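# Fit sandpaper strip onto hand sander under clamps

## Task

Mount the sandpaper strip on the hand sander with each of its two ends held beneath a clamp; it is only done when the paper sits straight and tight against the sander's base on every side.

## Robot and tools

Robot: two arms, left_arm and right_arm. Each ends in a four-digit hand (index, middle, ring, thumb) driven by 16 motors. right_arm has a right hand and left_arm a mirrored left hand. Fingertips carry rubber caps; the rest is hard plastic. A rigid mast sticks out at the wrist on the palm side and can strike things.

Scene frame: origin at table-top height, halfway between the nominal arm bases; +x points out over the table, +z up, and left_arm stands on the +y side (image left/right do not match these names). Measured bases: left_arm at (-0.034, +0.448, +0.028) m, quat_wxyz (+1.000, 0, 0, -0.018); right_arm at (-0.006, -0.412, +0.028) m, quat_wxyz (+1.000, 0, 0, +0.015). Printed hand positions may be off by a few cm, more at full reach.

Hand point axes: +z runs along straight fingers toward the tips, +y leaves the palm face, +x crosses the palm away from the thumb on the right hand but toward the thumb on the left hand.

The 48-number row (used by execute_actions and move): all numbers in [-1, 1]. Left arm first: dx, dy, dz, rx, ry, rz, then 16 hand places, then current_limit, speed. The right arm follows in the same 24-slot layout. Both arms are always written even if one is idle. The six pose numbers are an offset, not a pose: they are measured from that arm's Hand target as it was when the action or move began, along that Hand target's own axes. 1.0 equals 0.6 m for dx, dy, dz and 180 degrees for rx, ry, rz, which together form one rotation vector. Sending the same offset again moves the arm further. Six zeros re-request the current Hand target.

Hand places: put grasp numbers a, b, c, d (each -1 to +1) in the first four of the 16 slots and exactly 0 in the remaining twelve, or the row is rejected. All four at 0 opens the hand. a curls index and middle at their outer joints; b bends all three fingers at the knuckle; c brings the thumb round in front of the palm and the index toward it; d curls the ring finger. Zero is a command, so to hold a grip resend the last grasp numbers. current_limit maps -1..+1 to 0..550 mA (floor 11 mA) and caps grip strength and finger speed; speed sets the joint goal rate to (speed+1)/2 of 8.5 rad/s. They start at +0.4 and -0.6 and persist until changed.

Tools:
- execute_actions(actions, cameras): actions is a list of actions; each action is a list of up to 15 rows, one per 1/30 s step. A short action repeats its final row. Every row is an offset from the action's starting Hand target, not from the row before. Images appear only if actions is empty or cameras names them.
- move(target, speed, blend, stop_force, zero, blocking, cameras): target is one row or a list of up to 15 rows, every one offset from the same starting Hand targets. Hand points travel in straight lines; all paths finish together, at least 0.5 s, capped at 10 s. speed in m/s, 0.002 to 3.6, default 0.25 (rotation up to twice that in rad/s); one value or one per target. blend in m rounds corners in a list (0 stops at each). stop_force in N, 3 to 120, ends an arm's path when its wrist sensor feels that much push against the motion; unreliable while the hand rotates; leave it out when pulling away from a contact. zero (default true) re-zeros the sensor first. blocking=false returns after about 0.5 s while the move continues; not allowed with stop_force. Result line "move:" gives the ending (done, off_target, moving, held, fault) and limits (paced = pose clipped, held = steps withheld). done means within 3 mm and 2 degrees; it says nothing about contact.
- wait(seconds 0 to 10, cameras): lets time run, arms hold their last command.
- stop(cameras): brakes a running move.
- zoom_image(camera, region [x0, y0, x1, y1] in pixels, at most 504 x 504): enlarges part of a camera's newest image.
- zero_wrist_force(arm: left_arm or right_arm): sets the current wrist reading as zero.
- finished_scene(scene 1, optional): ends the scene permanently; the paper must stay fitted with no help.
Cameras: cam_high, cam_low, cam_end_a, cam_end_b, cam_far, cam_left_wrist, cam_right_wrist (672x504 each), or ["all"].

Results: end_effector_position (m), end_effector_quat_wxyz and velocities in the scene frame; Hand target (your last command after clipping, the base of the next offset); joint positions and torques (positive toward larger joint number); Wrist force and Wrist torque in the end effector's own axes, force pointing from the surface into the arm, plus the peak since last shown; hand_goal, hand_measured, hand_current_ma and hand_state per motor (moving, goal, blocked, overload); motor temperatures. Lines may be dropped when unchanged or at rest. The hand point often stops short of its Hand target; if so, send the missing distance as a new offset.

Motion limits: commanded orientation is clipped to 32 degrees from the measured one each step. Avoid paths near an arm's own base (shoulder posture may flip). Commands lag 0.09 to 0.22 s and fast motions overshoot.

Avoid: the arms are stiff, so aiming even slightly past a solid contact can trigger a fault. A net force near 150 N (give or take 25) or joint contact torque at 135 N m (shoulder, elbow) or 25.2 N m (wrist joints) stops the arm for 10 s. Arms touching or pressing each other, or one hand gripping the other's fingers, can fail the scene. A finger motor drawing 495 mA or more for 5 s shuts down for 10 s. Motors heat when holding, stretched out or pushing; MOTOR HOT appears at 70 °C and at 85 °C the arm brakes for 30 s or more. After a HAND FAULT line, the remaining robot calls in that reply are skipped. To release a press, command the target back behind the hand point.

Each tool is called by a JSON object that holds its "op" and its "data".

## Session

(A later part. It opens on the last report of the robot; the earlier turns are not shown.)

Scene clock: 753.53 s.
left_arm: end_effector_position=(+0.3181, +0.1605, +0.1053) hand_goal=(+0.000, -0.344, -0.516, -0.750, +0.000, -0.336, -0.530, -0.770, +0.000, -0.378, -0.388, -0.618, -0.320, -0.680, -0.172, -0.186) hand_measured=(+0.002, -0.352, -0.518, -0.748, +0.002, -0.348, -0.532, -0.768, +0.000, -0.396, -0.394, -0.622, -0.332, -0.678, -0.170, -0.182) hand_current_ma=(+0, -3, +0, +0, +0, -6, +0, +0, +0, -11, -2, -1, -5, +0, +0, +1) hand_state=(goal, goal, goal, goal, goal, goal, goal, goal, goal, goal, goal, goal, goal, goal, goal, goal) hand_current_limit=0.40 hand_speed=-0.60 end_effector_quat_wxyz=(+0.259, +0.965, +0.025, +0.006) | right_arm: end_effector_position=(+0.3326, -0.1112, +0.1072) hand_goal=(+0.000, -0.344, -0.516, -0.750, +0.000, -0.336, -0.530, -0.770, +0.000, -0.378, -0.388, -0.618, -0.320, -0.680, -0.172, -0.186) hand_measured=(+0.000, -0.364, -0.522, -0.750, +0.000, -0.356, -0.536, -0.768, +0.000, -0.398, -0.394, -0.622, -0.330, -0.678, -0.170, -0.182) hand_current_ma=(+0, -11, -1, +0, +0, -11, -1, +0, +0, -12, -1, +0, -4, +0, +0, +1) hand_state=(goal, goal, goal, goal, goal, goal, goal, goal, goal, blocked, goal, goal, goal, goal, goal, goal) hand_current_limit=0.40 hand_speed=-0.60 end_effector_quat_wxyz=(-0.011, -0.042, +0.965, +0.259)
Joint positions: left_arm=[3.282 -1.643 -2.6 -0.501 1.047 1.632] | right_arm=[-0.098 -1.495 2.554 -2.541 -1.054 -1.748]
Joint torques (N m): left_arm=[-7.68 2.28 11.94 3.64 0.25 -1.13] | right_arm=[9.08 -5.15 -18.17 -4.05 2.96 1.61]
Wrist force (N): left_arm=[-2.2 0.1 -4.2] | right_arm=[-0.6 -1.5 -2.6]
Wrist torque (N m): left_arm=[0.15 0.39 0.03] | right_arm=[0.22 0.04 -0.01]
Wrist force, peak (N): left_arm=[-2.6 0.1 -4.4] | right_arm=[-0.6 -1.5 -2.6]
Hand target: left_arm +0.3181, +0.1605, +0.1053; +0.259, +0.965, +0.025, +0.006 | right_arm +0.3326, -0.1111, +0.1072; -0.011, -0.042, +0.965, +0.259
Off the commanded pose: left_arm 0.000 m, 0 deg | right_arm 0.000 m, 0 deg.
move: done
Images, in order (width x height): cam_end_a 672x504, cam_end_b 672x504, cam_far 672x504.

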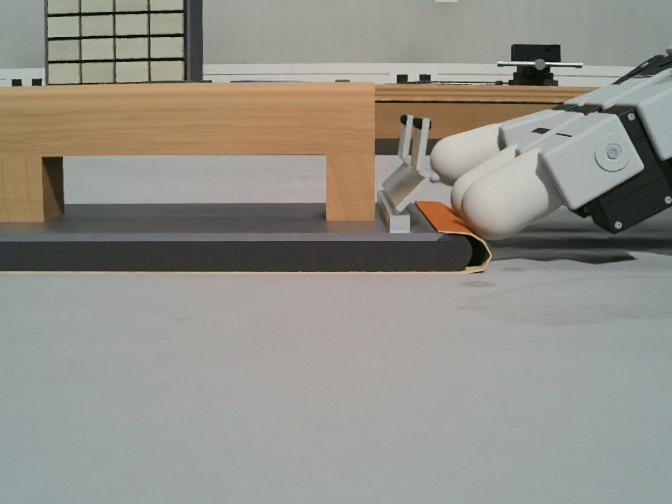

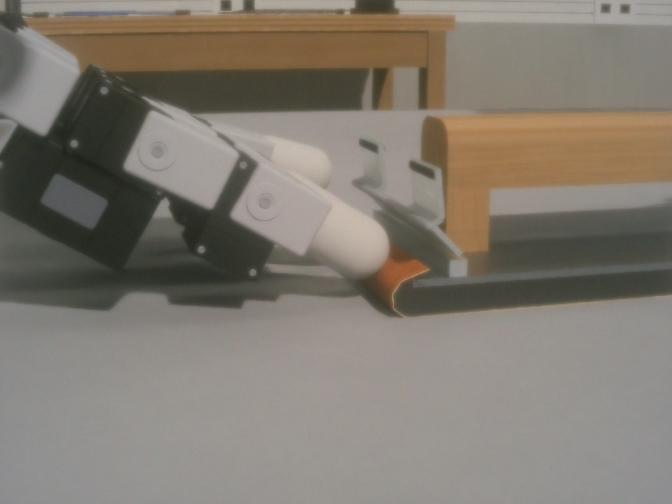

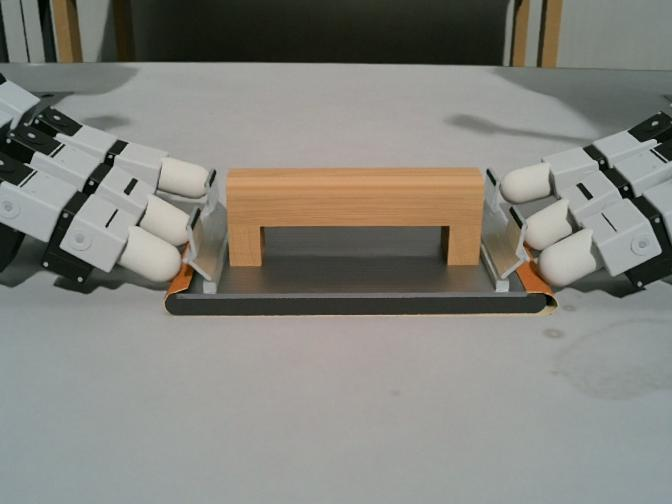

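{"op": "move", "data": {"target": [0, 0.0043, 0.0025, 0, 0, 0, 0,0.25,0.23,0.12,0,0,0,0,0,0,0,0,0,0,0,0, 0.4, -0.6, 0, 0.0043, 0.0025, 0, 0, 0, 0,0.25,0.23,0.12,0,0,0,0,0,0,0,0,0,0,0,0, 0.4, -0.6], "speed": 0.02, "cameras": ["cam_end_a", "cam_end_b", "cam_far"]}}

{"op": "zoom_image", "data": {"camera": "cam_end_b", "region": [200, 100, 480, 340]}}

{"op": "zoom_image", "data": {"camera": "cam_end_a", "region": [320, 60, 620, 300]}}

{"op": "zoom_image", "data": {"camera": "cam_far", "region": [40, 140, 280, 330]}}

Scene clock: 763.57 s.
left_arm: end_effector_position=(+0.3182, +0.1576, +0.1053) hand_goal=(+0.000, -0.344, -0.516, -0.750, +0.000, -0.336, -0.530, -0.770, +0.000, -0.378, -0.388, -0.618, -0.320, -0.680, -0.172, -0.186) hand_measured=(+0.002, -0.350, -0.516, -0.752, +0.002, -0.346, -0.532, -0.770, +0.000, -0.396, -0.394, -0.622, -0.332, -0.678, -0.170, -0.182) hand_current_ma=(+0, -2, +0, +0, +0, -5, +0, +0, +0, -11, -2, -1, -5, +0, +0, +1) hand_state=(goal, goal, goal, goal, goal, goal, goal, goal, goal, goal, goal, goal, goal, goal, goal, goal) hand_current_limit=0.40 hand_speed=-0.60 end_effector_quat_wxyz=(+0.259, +0.965, +0.025, +0.006) | right_arm: end_effector_position=(+0.3323, -0.1083, +0.1072) hand_goal=(+0.000, -0.344, -0.516, -0.750, +0.000, -0.336, -0.530, -0.770, +0.000, -0.378, -0.388, -0.618, -0.320, -0.680, -0.172, -0.186) hand_measured=(+0.002, -0.362, -0.522, -0.756, +0.002, -0.352, -0.534, -0.774, +0.000, -0.398, -0.394, -0.622, -0.330, -0.678, -0.170, -0.182) hand_current_ma=(+0, -9, -1, -1, +0, -8, -1, -1, +0, -12, -1, +0, -4, +0, +0, +1) hand_state=(goal, goal, goal, goal, goal, goal, goal, goal, goal, blocked, goal, goal, goal, goal, goal, goal) hand_current_limit=0.40 hand_speed=-0.60 end_effector_quat_wxyz=(-0.011, -0.042, +0.965, +0.259)
Joint positions: left_arm=[3.273 -1.648 -2.598 -0.493 1.047 1.621] | right_arm=[-0.089 -1.492 2.553 -2.548 -1.053 -1.738]
Joint torques (N m): left_arm=[-13.21 0.7 19.67 3.43 -3.36 -1.1] | right_arm=[18.78 -3.34 -13.33 -2.87 4.48 1.23]
Wrist force (N): left_arm=[-2.6 -8.6 -16.2] | right_arm=[0.2 -12.6 -20.0]
Wrist torque (N m): left_arm=[0.90 0.47 -0.02] | right_arm=[1.35 0.00 0.02]
Wrist force, peak (N): left_arm=[-2.6 -8.6 -16.2] | right_arm=[0.2 -12.6 -20.0]
Hand target: left_arm +0.3182, +0.1575, +0.1053; +0.259, +0.965, +0.025, +0.006 | right_arm +0.3323, -0.1082, +0.1072; -0.011, -0.042, +0.965, +0.259
Off the commanded pose: left_arm 0.000 m, 0 deg | right_arm 0.000 m, 0 deg.
move: done
Images, in order (width x height): cam_end_a 672x504, cam_end_b 672x504, cam_far 672x504.

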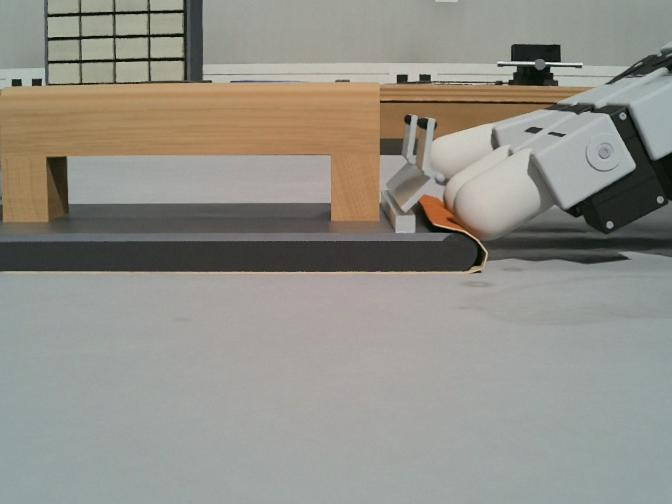

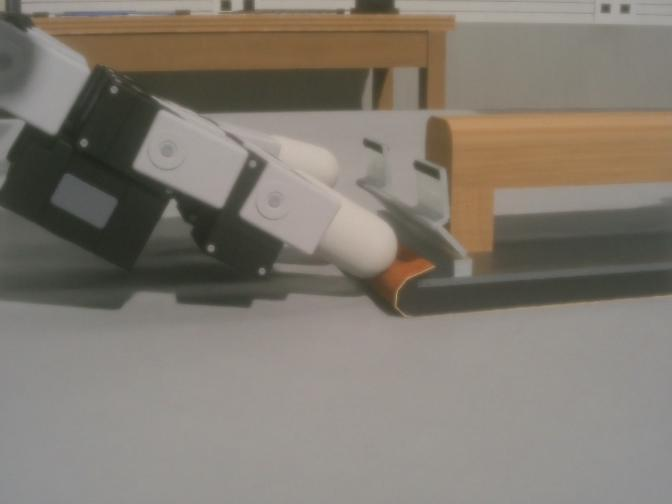

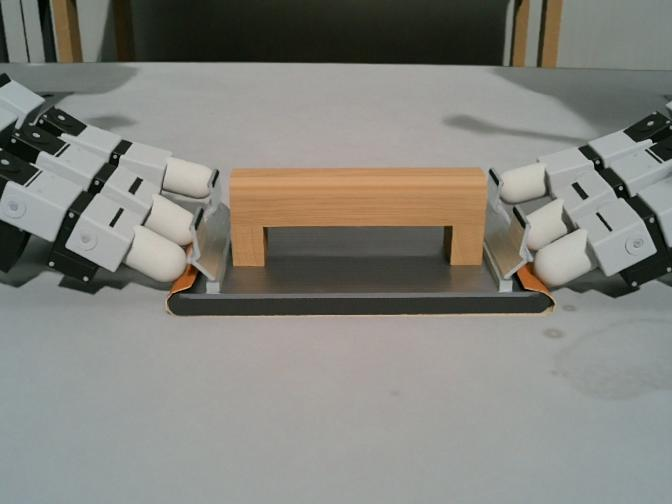

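Scaled by 1.800 from the camera's 672x504 image, which has a finer 960x720 frame.

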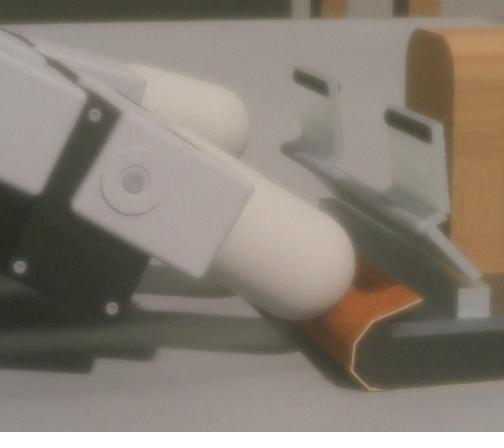

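Scaled by 1.680 from the camera's 672x504 image, which has a finer 960x720 frame.

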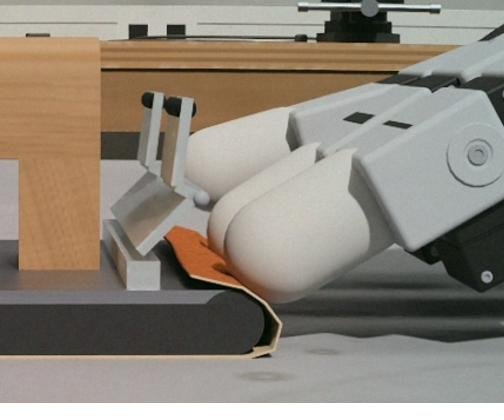

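Scaled by 2.100 from the camera's 672x504 image, which has a finer 960x720 frame.

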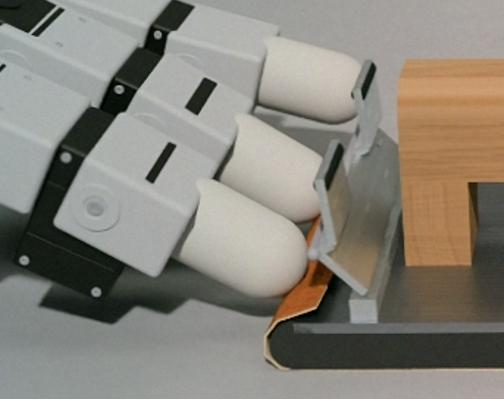

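{"op": "move", "data": {"target": [0, -0.0029, -0.0017, 0, 0, 0, 0,0.25,0.23,0.12,0,0,0,0,0,0,0,0,0,0,0,0, 0.4, -0.6, 0, -0.0029, -0.0017, 0, 0, 0, 0,0.25,0.23,0.12,0,0,0,0,0,0,0,0,0,0,0,0, 0.4, -0.6], "speed": 0.02, "cameras": ["cam_end_a", "cam_end_b", "cam_far"]}}

{"op": "zoom_image", "data": {"camera": "cam_end_a", "region": [320, 60, 620, 300]}}

{"op": "zoom_image", "data": {"camera": "cam_end_b", "region": [200, 100, 480, 340]}}

Scene clock: 773.80 s.
left_arm: end_effector_position=(+0.3181, +0.1594, +0.1053) hand_goal=(+0.000, -0.344, -0.516, -0.750, +0.000, -0.336, -0.530, -0.770, +0.000, -0.378, -0.388, -0.618, -0.320, -0.680, -0.172, -0.186) hand_measured=(+0.002, -0.348, -0.516, -0.750, +0.002, -0.344, -0.532, -0.772, +0.000, -0.396, -0.394, -0.622, -0.332, -0.678, -0.170, -0.182) hand_current_ma=(+0, -1, +0, +0, +0, -3, +0, +0, +0, -11, -2, -1, -5, +0, +0, +1) hand_state=(goal, goal, goal, goal, goal, goal, goal, goal, goal, goal, goal, goal, goal, goal, goal, goal) hand_current_limit=0.40 hand_speed=-0.60 end_effector_quat_wxyz=(+0.259, +0.965, +0.025, +0.006) | right_arm: end_effector_position=(+0.3324, -0.1101, +0.1072) hand_goal=(+0.000, -0.344, -0.516, -0.750, +0.000, -0.336, -0.530, -0.770, +0.000, -0.378, -0.388, -0.618, -0.320, -0.680, -0.172, -0.186) hand_measured=(+0.002, -0.360, -0.520, -0.752, +0.000, -0.350, -0.534, -0.772, +0.000, -0.398, -0.394, -0.622, -0.330, -0.678, -0.170, -0.182) hand_current_ma=(+0, -7, -1, +0, +0, -7, -1, +0, +0, -12, -1, +0, -4, +0, +0, +1) hand_state=(goal, goal, goal, goal, goal, goal, goal, goal, goal, blocked, goal, goal, goal, goal, goal, goal) hand_current_limit=0.40 hand_speed=-0.60 end_effector_quat_wxyz=(-0.011, -0.042, +0.965, +0.259)
Joint positions: left_arm=[3.279 -1.645 -2.599 -0.498 1.047 1.628] | right_arm=[-0.095 -1.494 2.554 -2.544 -1.054 -1.744]
Joint torques (N m): left_arm=[11.86 29.28 -1.88 1.12 0.84 1.59] | right_arm=[-10.74 -26.61 -4.33 -1.3 -0.62 -1.92]
Wrist force (N): left_arm=[-1.9 0.4 -4.3] | right_arm=[-0.6 -0.1 -0.5]
Wrist torque (N m): left_arm=[0.13 0.38 -0.05] | right_arm=[0.09 0.06 0.11]
Wrist force, peak (N): left_arm=[-2.7 -9.7 -18.6] | right_arm=[-0.1 -13.8 -22.9]
Hand target: left_arm +0.3181, +0.1595, +0.1053; +0.259, +0.965, +0.025, +0.006 | right_arm +0.3325, -0.1102, +0.1072; -0.011, -0.042, +0.965, +0.259
Off the commanded pose: left_arm 0.000 m, 0 deg | right_arm 0.000 m, 0 deg.
move: done
Images, in order (width x height): cam_end_a 672x504, cam_end_b 672x504, cam_far 672x504.

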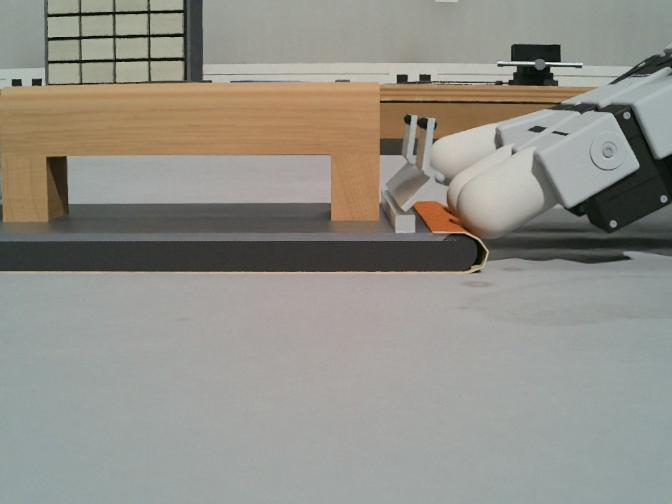

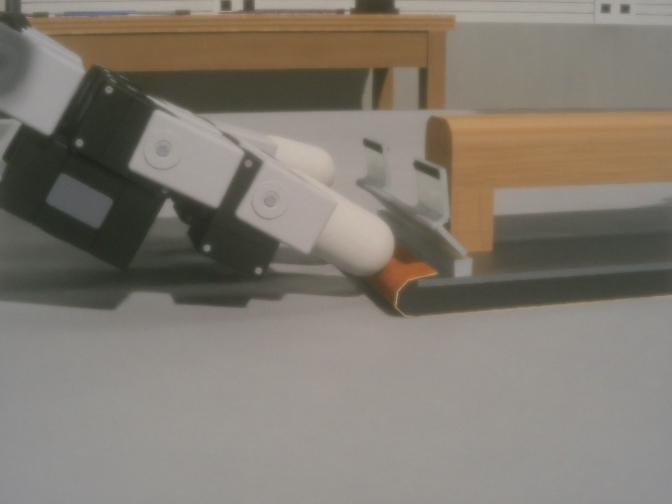

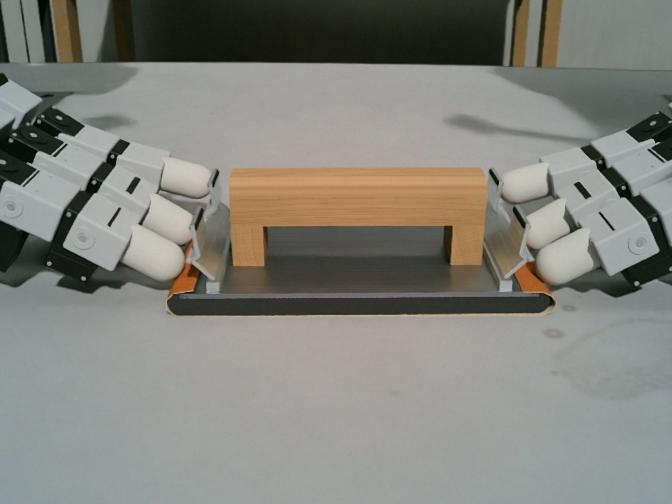

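Scaled by 1.680 from the camera's 672x504 image, which has a finer 960x720 frame.

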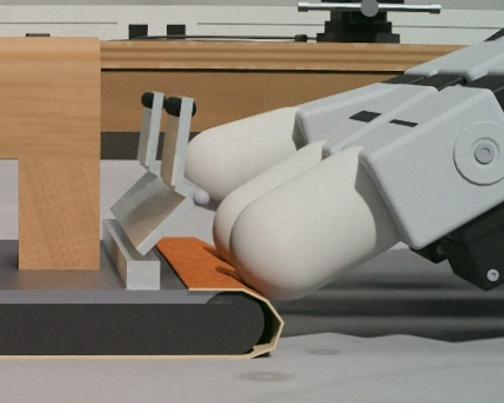

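Scaled by 1.800 from the camera's 672x504 image, which has a finer 960x720 frame.

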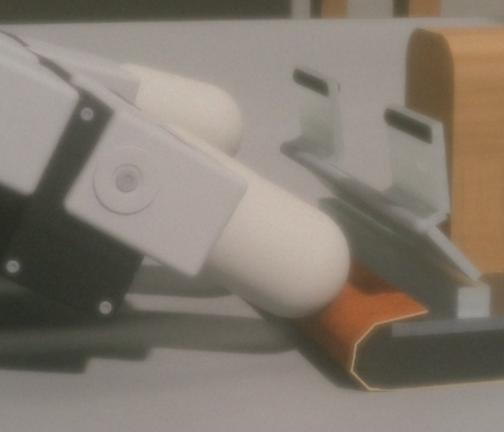

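{"op": "move", "data": {"target": [[0, 0, 0, 0, 0, 0, 0,0.25,0.23,0.12,0,0,0,0,0,0,0,0,0,0,0,0, 0.4, -0.6, 0.0008, -0.0328, -0.0767, 0, 0, 0, 0,0.25,0.23,0.12,0,0,0,0,0,0,0,0,0,0,0,0, 0.4, -0.6],[0, 0, 0, 0, 0, 0, 0,0.25,0.23,0.12,0,0,0,0,0,0,0,0,0,0,0,0, 0.4, -0.6, -0.0328, 0.0528, -0.3982, 0, 0, 0, 0,0.25,0.23,0.12,0,0,0,0,0,0,0,0,0,0,0,0, 0.4, -0.6],[0, 0, 0, 0, 0, 0, 0,0.25,0.23,0.12,0,0,0,0,0,0,0,0,0,0,0,0, 0.4, -0.6, -0.0328, 0.0528, -0.3982, 0, 0, 0.5, 0,0.25,0.23,0.12,0,0,0,0,0,0,0,0,0,0,0,0, 0.4, -0.6],[0, 0, 0, 0, 0, 0, 0,0.25,0.23,0.12,0,0,0,0,0,0,0,0,0,0,0,0, 0.4, -0.6, -0.0328, 0.0528, -0.3982, 0, 0, 0.995, 0,0,0,0,0,0,0,0,0,0,0,0,0,0,0,0, 0.4, -0.6]], "speed": [0.15, 0.3, 0.5, 0.5]}}

{"op": "move", "data": {"target": [[0, 0, 0, 0, 0, 0, 0,0.25,0.23,0.12,0,0,0,0,0,0,0,0,0,0,0,0, 0.4, -0.6, 0.0612, -0.1175, 0.3575, 0, 0, 0, 0,0,0,0,0,0,0,0,0,0,0,0,0,0,0,0, 0.4, -0.6],[0, 0, 0, 0, 0, 0, 0,0.25,0.23,0.12,0,0,0,0,0,0,0,0,0,0,0,0, 0.4, -0.6, 0.0603, -0.0632, 0.4517, 0, 0, 0, 0,0,0,0,0,0,0,0,0,0,0,0,0,0,0,0, 0.4, -0.6]], "speed": [0.2, 0.08], "cameras": ["cam_end_a", "cam_far", "cam_left_wrist"]}}

{"op": "zoom_image", "data": {"camera": "cam_end_a", "region": [320, 60, 620, 300]}}

{"op": "zoom_image", "data": {"camera": "cam_left_wrist", "region": [200, 0, 440, 160]}}

Scene clock: 797.53 s.
left_arm: end_effector_position=(+0.3181, +0.1595, +0.1053) hand_goal=(+0.000, -0.344, -0.516, -0.750, +0.000, -0.336, -0.530, -0.770, +0.000, -0.378, -0.388, -0.618, -0.320, -0.680, -0.172, -0.186) hand_measured=(+0.002, -0.348, -0.516, -0.750, +0.002, -0.344, -0.532, -0.772, +0.000, -0.396, -0.394, -0.622, -0.332, -0.678, -0.170, -0.182) hand_current_ma=(+0, -1, +0, +0, +0, -3, +0, +0, +0, -11, -2, -1, -5, +0, +0, +1) hand_state=(goal, goal, goal, goal, goal, goal, goal, goal, goal, goal, goal, goal, goal, goal, goal, goal) hand_current_limit=0.40 hand_speed=-0.60 end_effector_quat_wxyz=(+0.259, +0.965, +0.025, +0.006) | right_arm: end_effector_position=(+0.3601, -0.2002, +0.3300) hand_goal=(+0.000, -0.750, -0.580, -0.700, +0.000, -0.750, -0.580, -0.700, +0.000, -0.750, -0.580, -0.700, -0.710, -0.680, -0.230, -0.170) hand_measured=(+0.000, -0.736, -0.576, -0.702, +0.000, -0.736, -0.576, -0.702, +0.000, -0.734, -0.576, -0.698, -0.698, -0.678, -0.220, -0.172) hand_current_ma=(+0, +7, +1, +0, +0, +7, +1, +0, +0, +7, +1, +0, +4, +0, +5, +0) hand_state=(goal, goal, goal, goal, goal, goal, goal, goal, goal, goal, goal, goal, goal, goal, goal, goal) hand_current_limit=0.40 hand_speed=-0.60 end_effector_quat_wxyz=(-0.259, +0.965, +0.049, -0.009)
Joint positions: left_arm=[3.279 -1.645 -2.599 -0.498 1.047 1.628] | right_arm=[0.069 -1.771 1.864 -1.671 -1.047 1.57]
Joint torques (N m): left_arm=[12.59 28.18 1.98 1.08 0.59 1.67] | right_arm=[9.71 -3.7 -28.04 -4.54 -0.34 1.6]
Wrist force (N): left_arm=[-1.9 -0.1 -3.9] | right_arm=[0.1 0.7 0.6]
Wrist torque (N m): left_arm=[0.12 0.37 -0.05] | right_arm=[0.02 -0.09 -0.05]
Wrist force, peak (N): left_arm=[-2.2 0.2 -4.6] | right_arm=[-0.3 -0.6 1.8]
Hand target: left_arm +0.3181, +0.1595, +0.1053; +0.259, +0.965, +0.025, +0.006 | right_arm +0.3601, -0.2002, +0.3300; -0.259, +0.965, +0.049, -0.009
Off the commanded pose: left_arm 0.000 m, 0 deg | right_arm 0.000 m, 0 deg.
move: done

Scene clock: 800.57 s.
left_arm: end_effector_position=(+0.3181, +0.1595, +0.1053) hand_goal=(+0.000, -0.344, -0.516, -0.750, +0.000, -0.336, -0.530, -0.770, +0.000, -0.378, -0.388, -0.618, -0.320, -0.680, -0.172, -0.186) hand_measured=(+0.002, -0.348, -0.516, -0.750, +0.002, -0.344, -0.532, -0.772, +0.000, -0.396, -0.394, -0.622, -0.332, -0.678, -0.170, -0.182) hand_current_ma=(+0, -1, +0, +0, +0, -3, +0, +0, +0, -11, -2, -1, -5, +0, +0, +1) hand_state=(goal, goal, goal, goal, goal, goal, goal, goal, goal, goal, goal, goal, goal, goal, goal, goal) hand_current_limit=0.40 hand_speed=-0.60 end_effector_quat_wxyz=(+0.259, +0.965, +0.025, +0.006) | right_arm: end_effector_position=(+0.3809, -0.0289, +0.1146) hand_goal=(+0.000, -0.750, -0.580, -0.700, +0.000, -0.750, -0.580, -0.700, +0.000, -0.750, -0.580, -0.700, -0.710, -0.680, -0.230, -0.170) hand_measured=(+0.000, -0.736, -0.576, -0.702, +0.000, -0.736, -0.576, -0.702, +0.000, -0.734, -0.576, -0.698, -0.698, -0.678, -0.220, -0.172) hand_current_ma=(+0, +7, +1, +0, +0, +6, +1, +0, +0, +7, +1, +0, +4, +0, +5, +0) hand_state=(goal, goal, goal, goal, goal, goal, goal, goal, goal, goal, goal, goal, goal, goal, goal, goal) hand_current_limit=0.40 hand_speed=-0.60 end_effector_quat_wxyz=(-0.259, +0.965, +0.049, -0.009)
Joint positions: left_arm=[3.279 -1.645 -2.599 -0.498 1.047 1.628] | right_arm=[0.415 -1.265 1.989 -2.494 -1.083 1.964]
Joint torques (N m): left_arm=[9.79 28.02 2.86 1.04 0.41 1.6] | right_arm=[9.64 -20.13 -9.87 -4.57 -0.88 1.81]
Wrist force (N): left_arm=[-2.1 0.3 -4.2] | right_arm=[-0.2 0.7 0.3]
Wrist torque (N m): left_arm=[0.11 0.40 -0.06] | right_arm=[0.00 -0.01 -0.04]
Wrist force, peak (N): left_arm=[-2.0 0.2 -4.5] | right_arm=[0.2 0.0 2.0]
Hand target: left_arm +0.3181, +0.1595, +0.1053; +0.259, +0.965, +0.025, +0.006 | right_arm +0.3809, -0.0289, +0.1145; -0.259, +0.965, +0.049, -0.009
Off the commanded pose: left_arm 0.000 m, 0 deg | right_arm 0.000 m, 0 deg.
move: done
Images, in order (width x height): cam_end_a 672x504, cam_far 672x504, cam_left_wrist 672x504.

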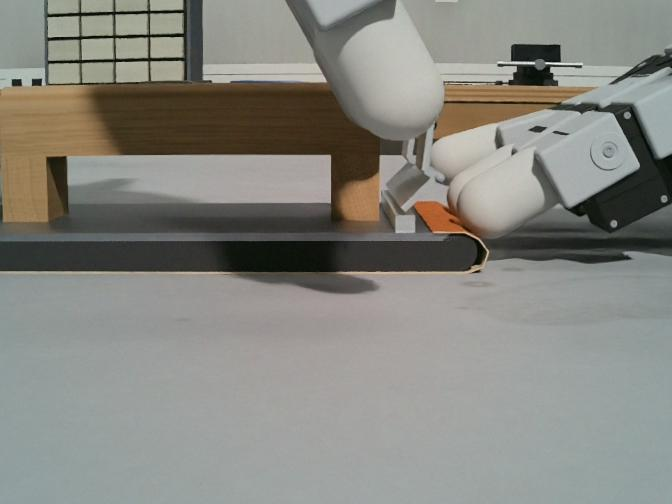

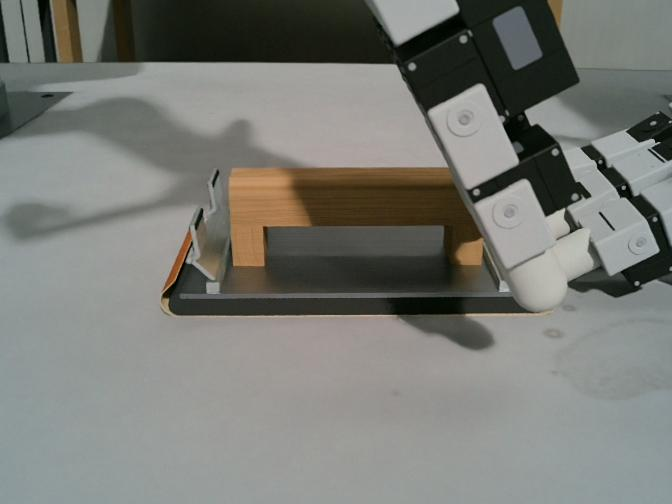

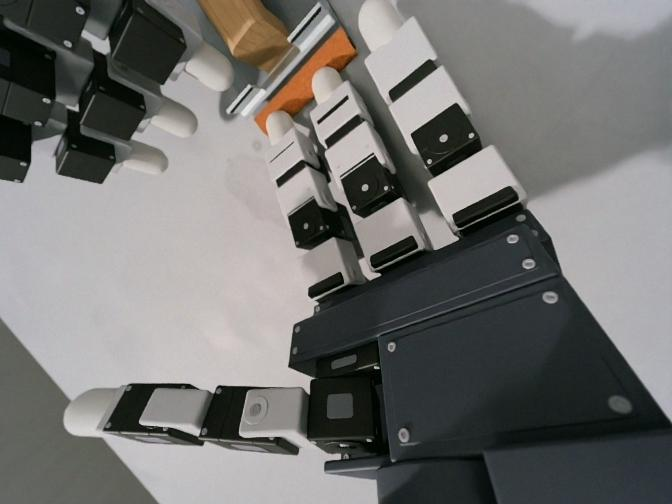

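Scaled by 1.680 from the camera's 672x504 image, which has a finer 960x720 frame.

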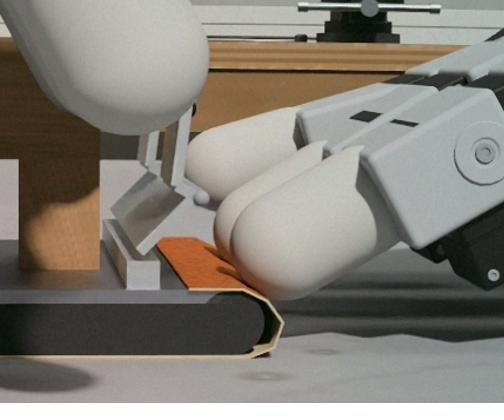

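Scaled by 2.100 from the camera's 672x504 image, which has a finer 960x720 frame.

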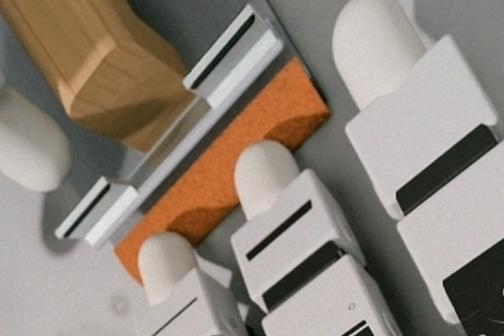

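{"op": "move", "data": {"target": [0,0,0,0,0,0,0,0.25,0.23,0.12,0,0,0,0,0,0,0,0,0,0,0,0,0.4,-0.6, 0.00124,-0.0065,0.01532,0,0,0,0,0,0,0,0,0,0,0,0,0,0,0,0,0,0,0,0.4,-0.6], "speed": 0.03, "stop_force": 15, "cameras": ["cam_end_a","cam_left_wrist","cam_far"]}}

Scene clock: 824.90 s.
left_arm: end_effector_position=(+0.3181, +0.1595, +0.1053) hand_goal=(+0.000, -0.344, -0.516, -0.750, +0.000, -0.336, -0.530, -0.770, +0.000, -0.378, -0.388, -0.618, -0.320, -0.680, -0.172, -0.186) hand_measured=(+0.002, -0.348, -0.516, -0.750, +0.002, -0.344, -0.532, -0.772, +0.000, -0.396, -0.394, -0.622, -0.332, -0.678, -0.170, -0.182) hand_current_ma=(+0, -1, +0, +0, +0, -3, +0, +0, +0, -11, -2, -1, -5, +0, +0, +1) hand_state=(goal, goal, goal, goal, goal, goal, goal, goal, goal, goal, goal, goal, goal, goal, goal, goal) hand_current_limit=0.40 hand_speed=-0.60 end_effector_quat_wxyz=(+0.259, +0.965, +0.025, +0.006) | right_arm: end_effector_position=(+0.3809, -0.0209, +0.1085) hand_goal=(+0.000, -0.750, -0.580, -0.700, +0.000, -0.750, -0.580, -0.700, +0.000, -0.750, -0.580, -0.700, -0.710, -0.680, -0.230, -0.170) hand_measured=(+0.000, -0.722, -0.568, -0.696, +0.000, -0.736, -0.576, -0.702, +0.000, -0.734, -0.576, -0.698, -0.698, -0.678, -0.220, -0.172) hand_current_ma=(+0, +21, +4, +1, +0, +6, +1, +0, +0, +7, +1, +0, +4, +0, +5, +0) hand_state=(goal, blocked, goal, goal, goal, goal, goal, goal, goal, goal, goal, goal, goal, goal, goal, goal) hand_current_limit=0.40 hand_speed=-0.60 end_effector_quat_wxyz=(-0.259, +0.965, +0.049, -0.009)
Joint positions: left_arm=[3.279 -1.645 -2.599 -0.498 1.047 1.628] | right_arm=[0.429 -1.243 1.98 -2.514 -1.086 1.98]
Joint torques (N m): left_arm=[11.56 27.71 3.66 1.32 0.22 1.66] | right_arm=[11.87 -20.64 -24.7 -4.83 -0.49 1.87]
Wrist force (N): left_arm=[-2.1 0.1 -3.8] | right_arm=[-0.5 1.9 -0.7]
Wrist torque (N m): left_arm=[0.15 0.39 -0.07] | right_arm=[0.03 -0.04 -0.09]
Wrist force, peak (N): left_arm=[-2.4 0.5 -4.3] | right_arm=[-0.4 1.5 -1.6]
Hand target: left_arm +0.3181, +0.1595, +0.1053; +0.259, +0.965, +0.025, +0.006 | right_arm +0.3809, -0.0209, +0.1085; -0.259, +0.965, +0.049, -0.009
Off the commanded pose: left_arm 0.000 m, 0 deg | right_arm 0.000 m, 0 deg.
move: done
Images, in order (width x height): cam_end_a 672x504, cam_far 672x504, cam_left_wrist 672x504.

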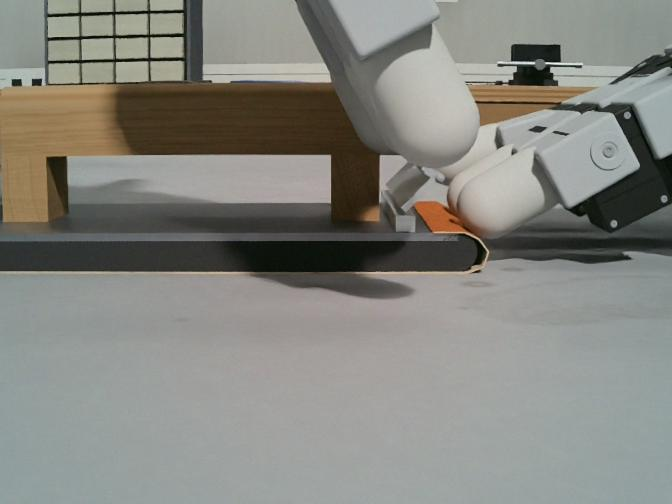

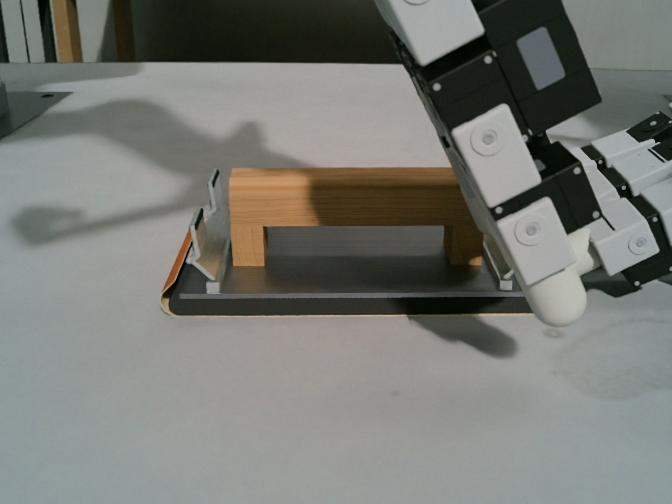

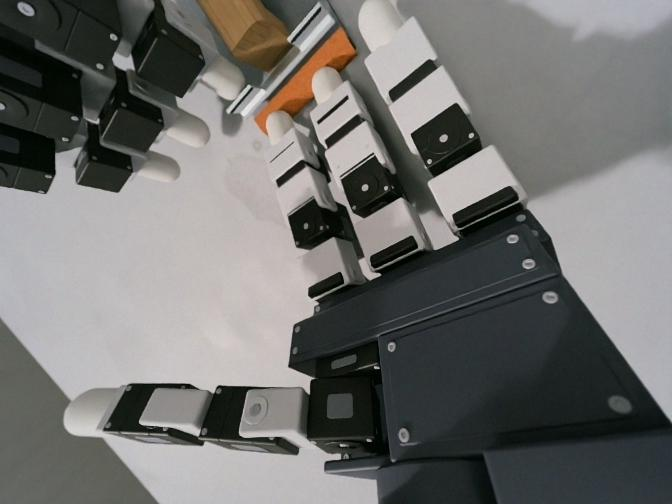

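{"op": "zoom_image", "data": {"camera": "cam_end_a", "region": [340, 100, 540, 290]}}

{"op": "zoom_image", "data": {"camera": "cam_left_wrist", "region": [150, 0, 402, 189]}}

Scaled by 2.520 from the camera's 672x504 image, which has a finer 960x720 frame.

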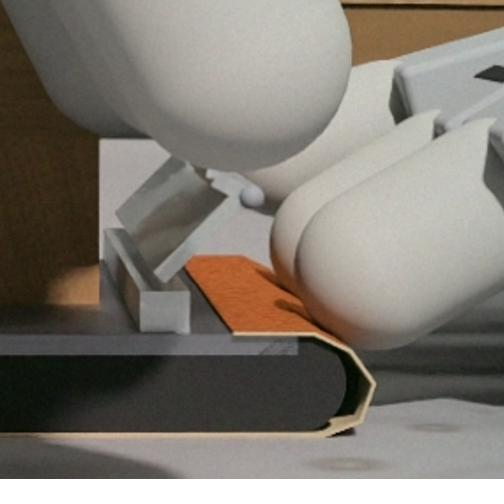

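Scaled by 2.000 from the camera's 672x504 image, which has a finer 960x720 frame.

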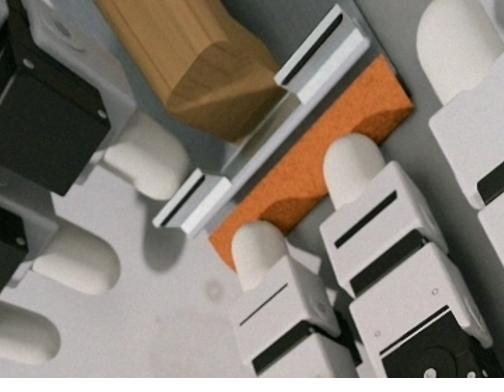

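{"op": "move", "data": {"target": [0,0,0,0,0,0,0,0.25,0.23,0.12,0,0,0,0,0,0,0,0,0,0,0,0,0.4,-0.6, 0.00124,-0.0065,0.01532,0,0,0,0,0,0,0,0,0,0,0,0,0,0,0,0,0,0,0,0.4,-0.6], "speed": 0.03, "stop_force": 15, "cameras": ["cam_end_a","cam_left_wrist"]}}

{"op": "zoom_image", "data": {"camera": "cam_end_a", "region": [340, 100, 540, 290]}}

{"op": "zoom_image", "data": {"camera": "cam_left_wrist", "region": [150, 0, 402, 189]}}

Scene clock: 832.63 s.
left_arm: end_effector_position=(+0.3181, +0.1595, +0.1053) hand_goal=(+0.000, -0.344, -0.516, -0.750, +0.000, -0.336, -0.530, -0.770, +0.000, -0.378, -0.388, -0.618, -0.320, -0.680, -0.172, -0.186) hand_measured=(+0.002, -0.348, -0.516, -0.750, +0.002, -0.344, -0.532, -0.772, +0.000, -0.396, -0.394, -0.622, -0.332, -0.678, -0.170, -0.182) hand_current_ma=(+0, -1, +0, +0, +0, -3, +0, +0, +0, -11, -2, -1, -5, +0, +0, +1) hand_state=(goal, goal, goal, goal, goal, goal, goal, goal, goal, goal, goal, goal, goal, goal, goal, goal) hand_current_limit=0.40 hand_speed=-0.60 end_effector_quat_wxyz=(+0.259, +0.965, +0.025, +0.006) | right_arm: end_effector_position=(+0.3809, -0.0129, +0.1025) hand_goal=(+0.000, -0.750, -0.580, -0.700, +0.000, -0.750, -0.580, -0.700, +0.000, -0.750, -0.580, -0.700, -0.710, -0.680, -0.230, -0.170) hand_measured=(-0.002, -0.690, -0.550, -0.688, +0.000, -0.736, -0.576, -0.702, +0.000, -0.734, -0.576, -0.698, -0.698, -0.678, -0.220, -0.172) hand_current_ma=(+0, +84, +23, +4, +0, +6, +1, +0, +0, +7, +1, +0, +4, +0, +5, +0) hand_state=(goal, blocked, blocked, goal, goal, goal, goal, goal, goal, goal, goal, goal, goal, goal, goal, goal) hand_current_limit=0.40 hand_speed=-0.60 end_effector_quat_wxyz=(-0.259, +0.965, +0.049, -0.009)
Joint positions: left_arm=[3.279 -1.645 -2.599 -0.498 1.047 1.628] | right_arm=[0.442 -1.221 1.97 -2.534 -1.089 1.995]
Joint torques (N m): left_arm=[11.11 28.25 4.16 1.16 0.26 1.72] | right_arm=[11.95 -19.37 -24.23 -5.04 -0.52 1.77]
Wrist force (N): left_arm=[-2.0 -0.5 -4.9] | right_arm=[-0.6 2.4 -4.9]
Wrist torque (N m): left_arm=[0.16 0.37 -0.06] | right_arm=[0.13 -0.14 -0.12]
Wrist force, peak (N): left_arm=[-2.3 -0.3 -5.2] | right_arm=[-0.5 2.2 -5.5]
Hand target: left_arm +0.3181, +0.1595, +0.1053; +0.259, +0.965, +0.025, +0.006 | right_arm +0.3809, -0.0129, +0.1025; -0.259, +0.965, +0.049, -0.009
Off the commanded pose: left_arm 0.000 m, 0 deg | right_arm 0.000 m, 0 deg.
move: done
Images, in order (width x height): cam_end_a 672x504, cam_left_wrist 672x504.

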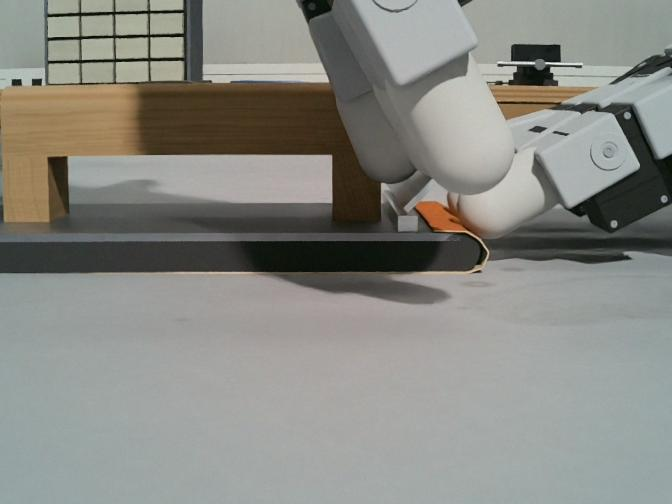

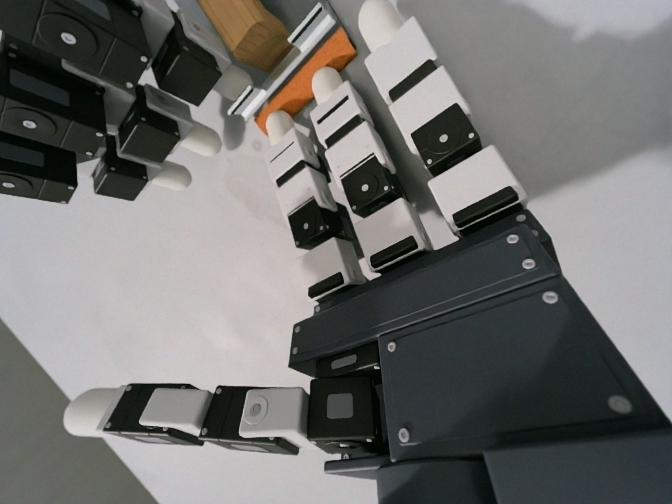

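Scaled by 2.520 from the camera's 672x504 image, which has a finer 960x720 frame.

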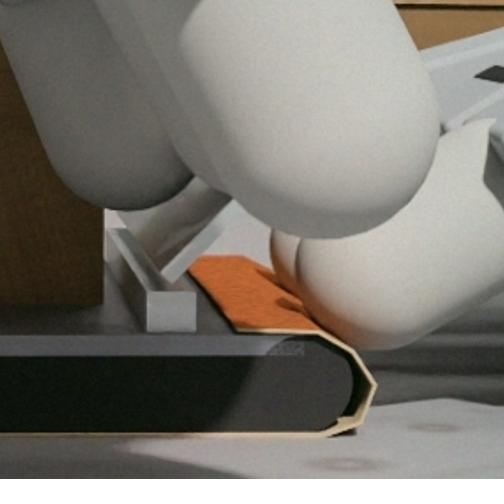

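Scaled by 2.000 from the camera's 672x504 image, which has a finer 960x720 frame.

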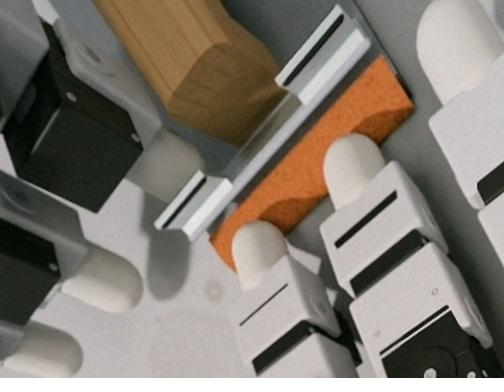

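{"op": "execute_actions", "data": {"actions": [], "cameras": ["all"]}}

{"op": "zoom_image", "data": {"camera": "cam_end_a", "region": [360, 140, 480, 240]}}

{"op": "zoom_image", "data": {"camera": "cam_left_wrist", "region": [190, 20, 350, 140]}}

{"op": "zoom_image", "data": {"camera": "cam_far", "region": [400, 160, 620, 340]}}

Scene clock: 856.90 s.
left_arm: end_effector_position=(+0.3181, +0.1595, +0.1053) hand_goal=(+0.000, -0.344, -0.516, -0.750, +0.000, -0.336, -0.530, -0.770, +0.000, -0.378, -0.388, -0.618, -0.320, -0.680, -0.172, -0.186) hand_measured=(+0.002, -0.348, -0.516, -0.750, +0.002, -0.344, -0.532, -0.772, +0.000, -0.396, -0.394, -0.622, -0.332, -0.678, -0.170, -0.182) hand_current_ma=(+0, -1, +0, +0, +0, -3, +0, +0, +0, -11, -2, -1, -5, +0, +0, +1) hand_state=(goal, goal, goal, goal, goal, goal, goal, goal, goal, goal, goal, goal, goal, goal, goal, goal) hand_current_limit=0.40 hand_speed=-0.60 end_effector_quat_wxyz=(+0.259, +0.965, +0.025, +0.006) | right_arm: end_effector_position=(+0.3809, -0.0129, +0.1025) hand_goal=(+0.000, -0.750, -0.580, -0.700, +0.000, -0.750, -0.580, -0.700, +0.000, -0.750, -0.580, -0.700, -0.710, -0.680, -0.230, -0.170) hand_measured=(-0.002, -0.690, -0.550, -0.688, +0.000, -0.736, -0.576, -0.702, +0.000, -0.734, -0.576, -0.698, -0.698, -0.678, -0.220, -0.172) hand_current_ma=(+0, +84, +23, +4, +0, +6, +1, +0, +0, +7, +1, +0, +4, +0, +5, +0) hand_state=(goal, blocked, blocked, goal, goal, goal, goal, goal, goal, goal, goal, goal, goal, goal, goal, goal) hand_current_limit=0.40 hand_speed=-0.60 end_effector_quat_wxyz=(-0.259, +0.965, +0.049, -0.009)
Joint positions: left_arm=[3.279 -1.645 -2.599 -0.498 1.047 1.628] | right_arm=[0.442 -1.221 1.97 -2.534 -1.089 1.995]
Joint velocities: within noise
Joint torques (N m): left_arm=[10.59 28.62 5.45 1.35 -0.14 1.73] | right_arm=[12.18 -18.95 -23.83 -4.91 -0.24 1.82]
Motor temperatures (°C): left_arm=[30 29 28 35 35 39] | right_arm=[27 31 30 37 33 37]
Wrist force (N): left_arm=[-2.1 -0.8 -4.5] | right_arm=[-0.4 2.5 -4.5]
Wrist torque (N m): left_arm=[0.15 0.39 -0.06] | right_arm=[0.11 -0.18 -0.11]
Wrist force, peak (N): left_arm=[-2.2 -0.5 -5.2] | right_arm=[-0.5 2.1 -5.4]
Hand target: left_arm +0.3181, +0.1595, +0.1053; +0.259, +0.965, +0.025, +0.006 | right_arm +0.3809, -0.0129, +0.1025; -0.259, +0.965, +0.049, -0.009
Off the commanded pose: left_arm 0.000 m, 0 deg | right_arm 0.000 m, 0 deg.

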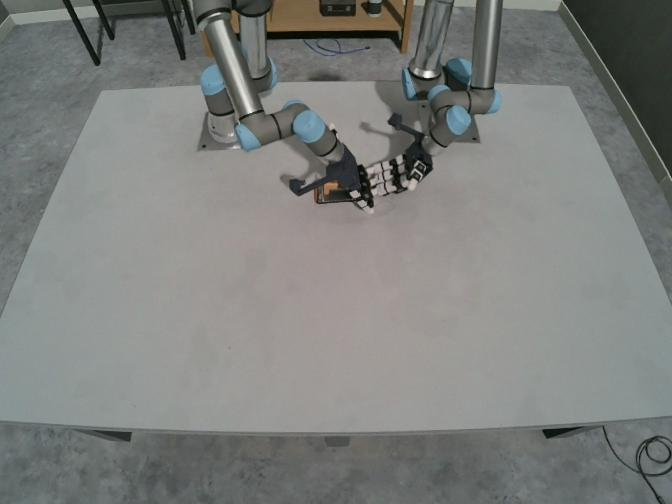

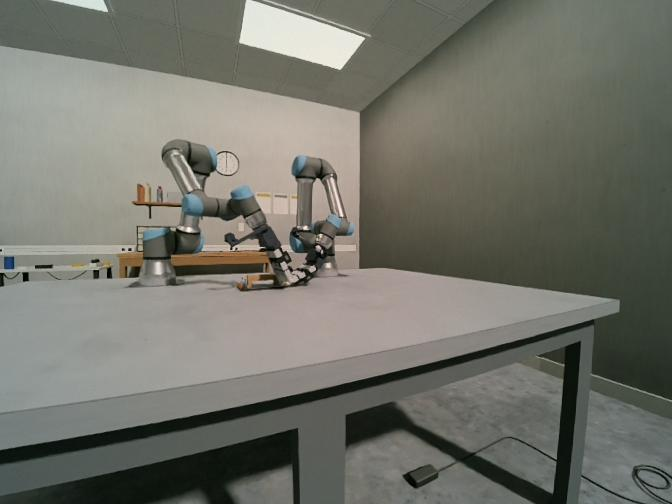

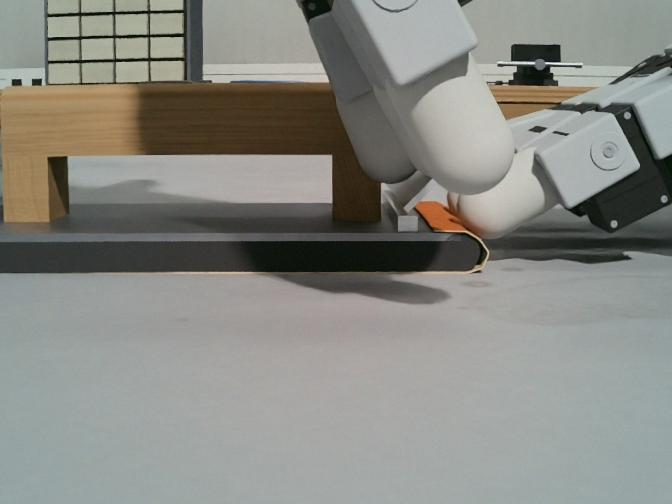

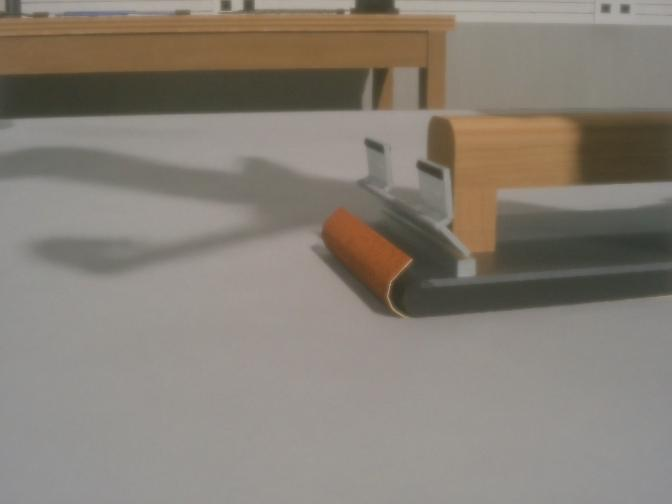

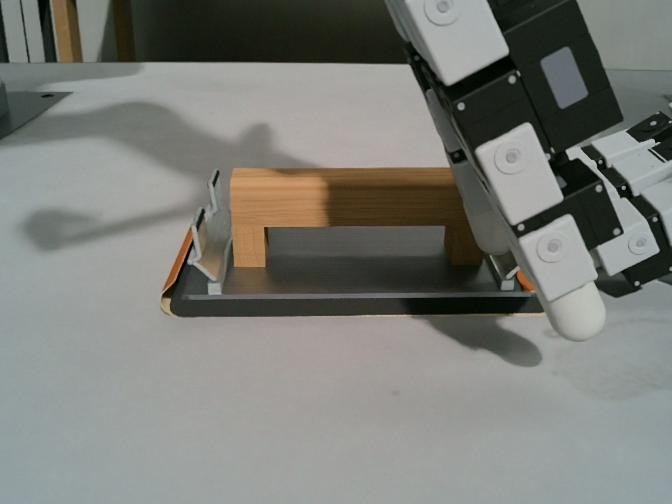

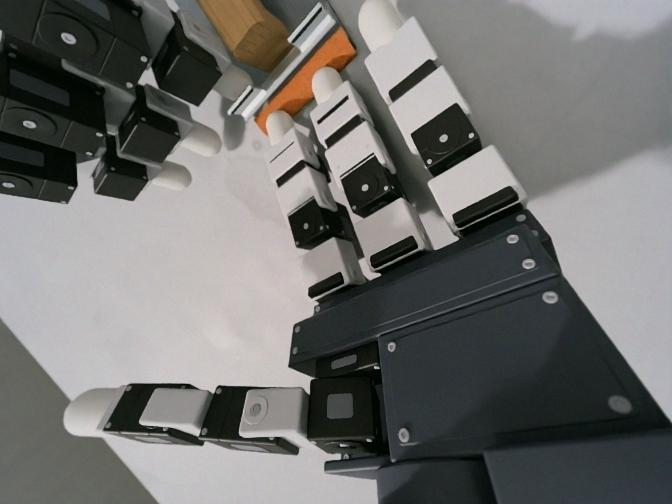

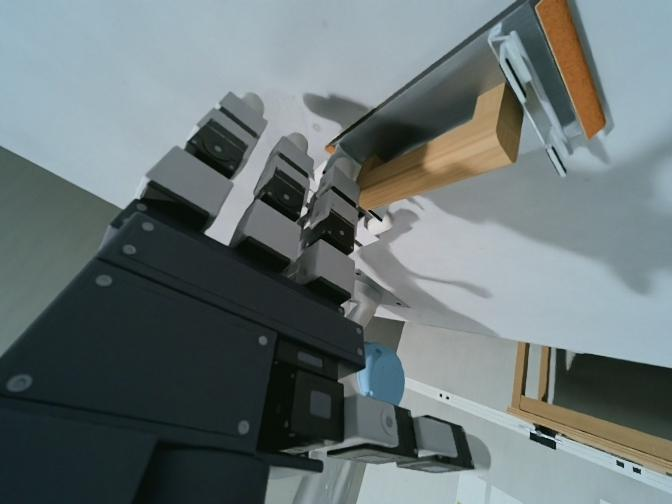

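Scaled by 4.200 from the camera's 672x504 image, which has a finer 960x720 frame.

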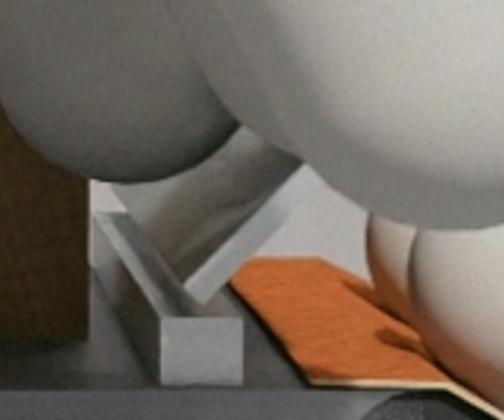

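Scaled by 3.150 from the camera's 672x504 image, which has a finer 960x720 frame.

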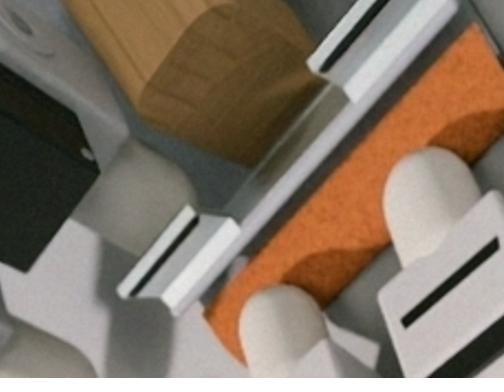

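Scaled by 2.291 from the camera's 672x504 image, which has a finer 960x720 frame.

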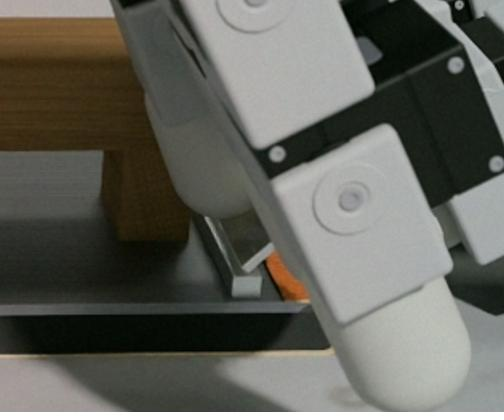

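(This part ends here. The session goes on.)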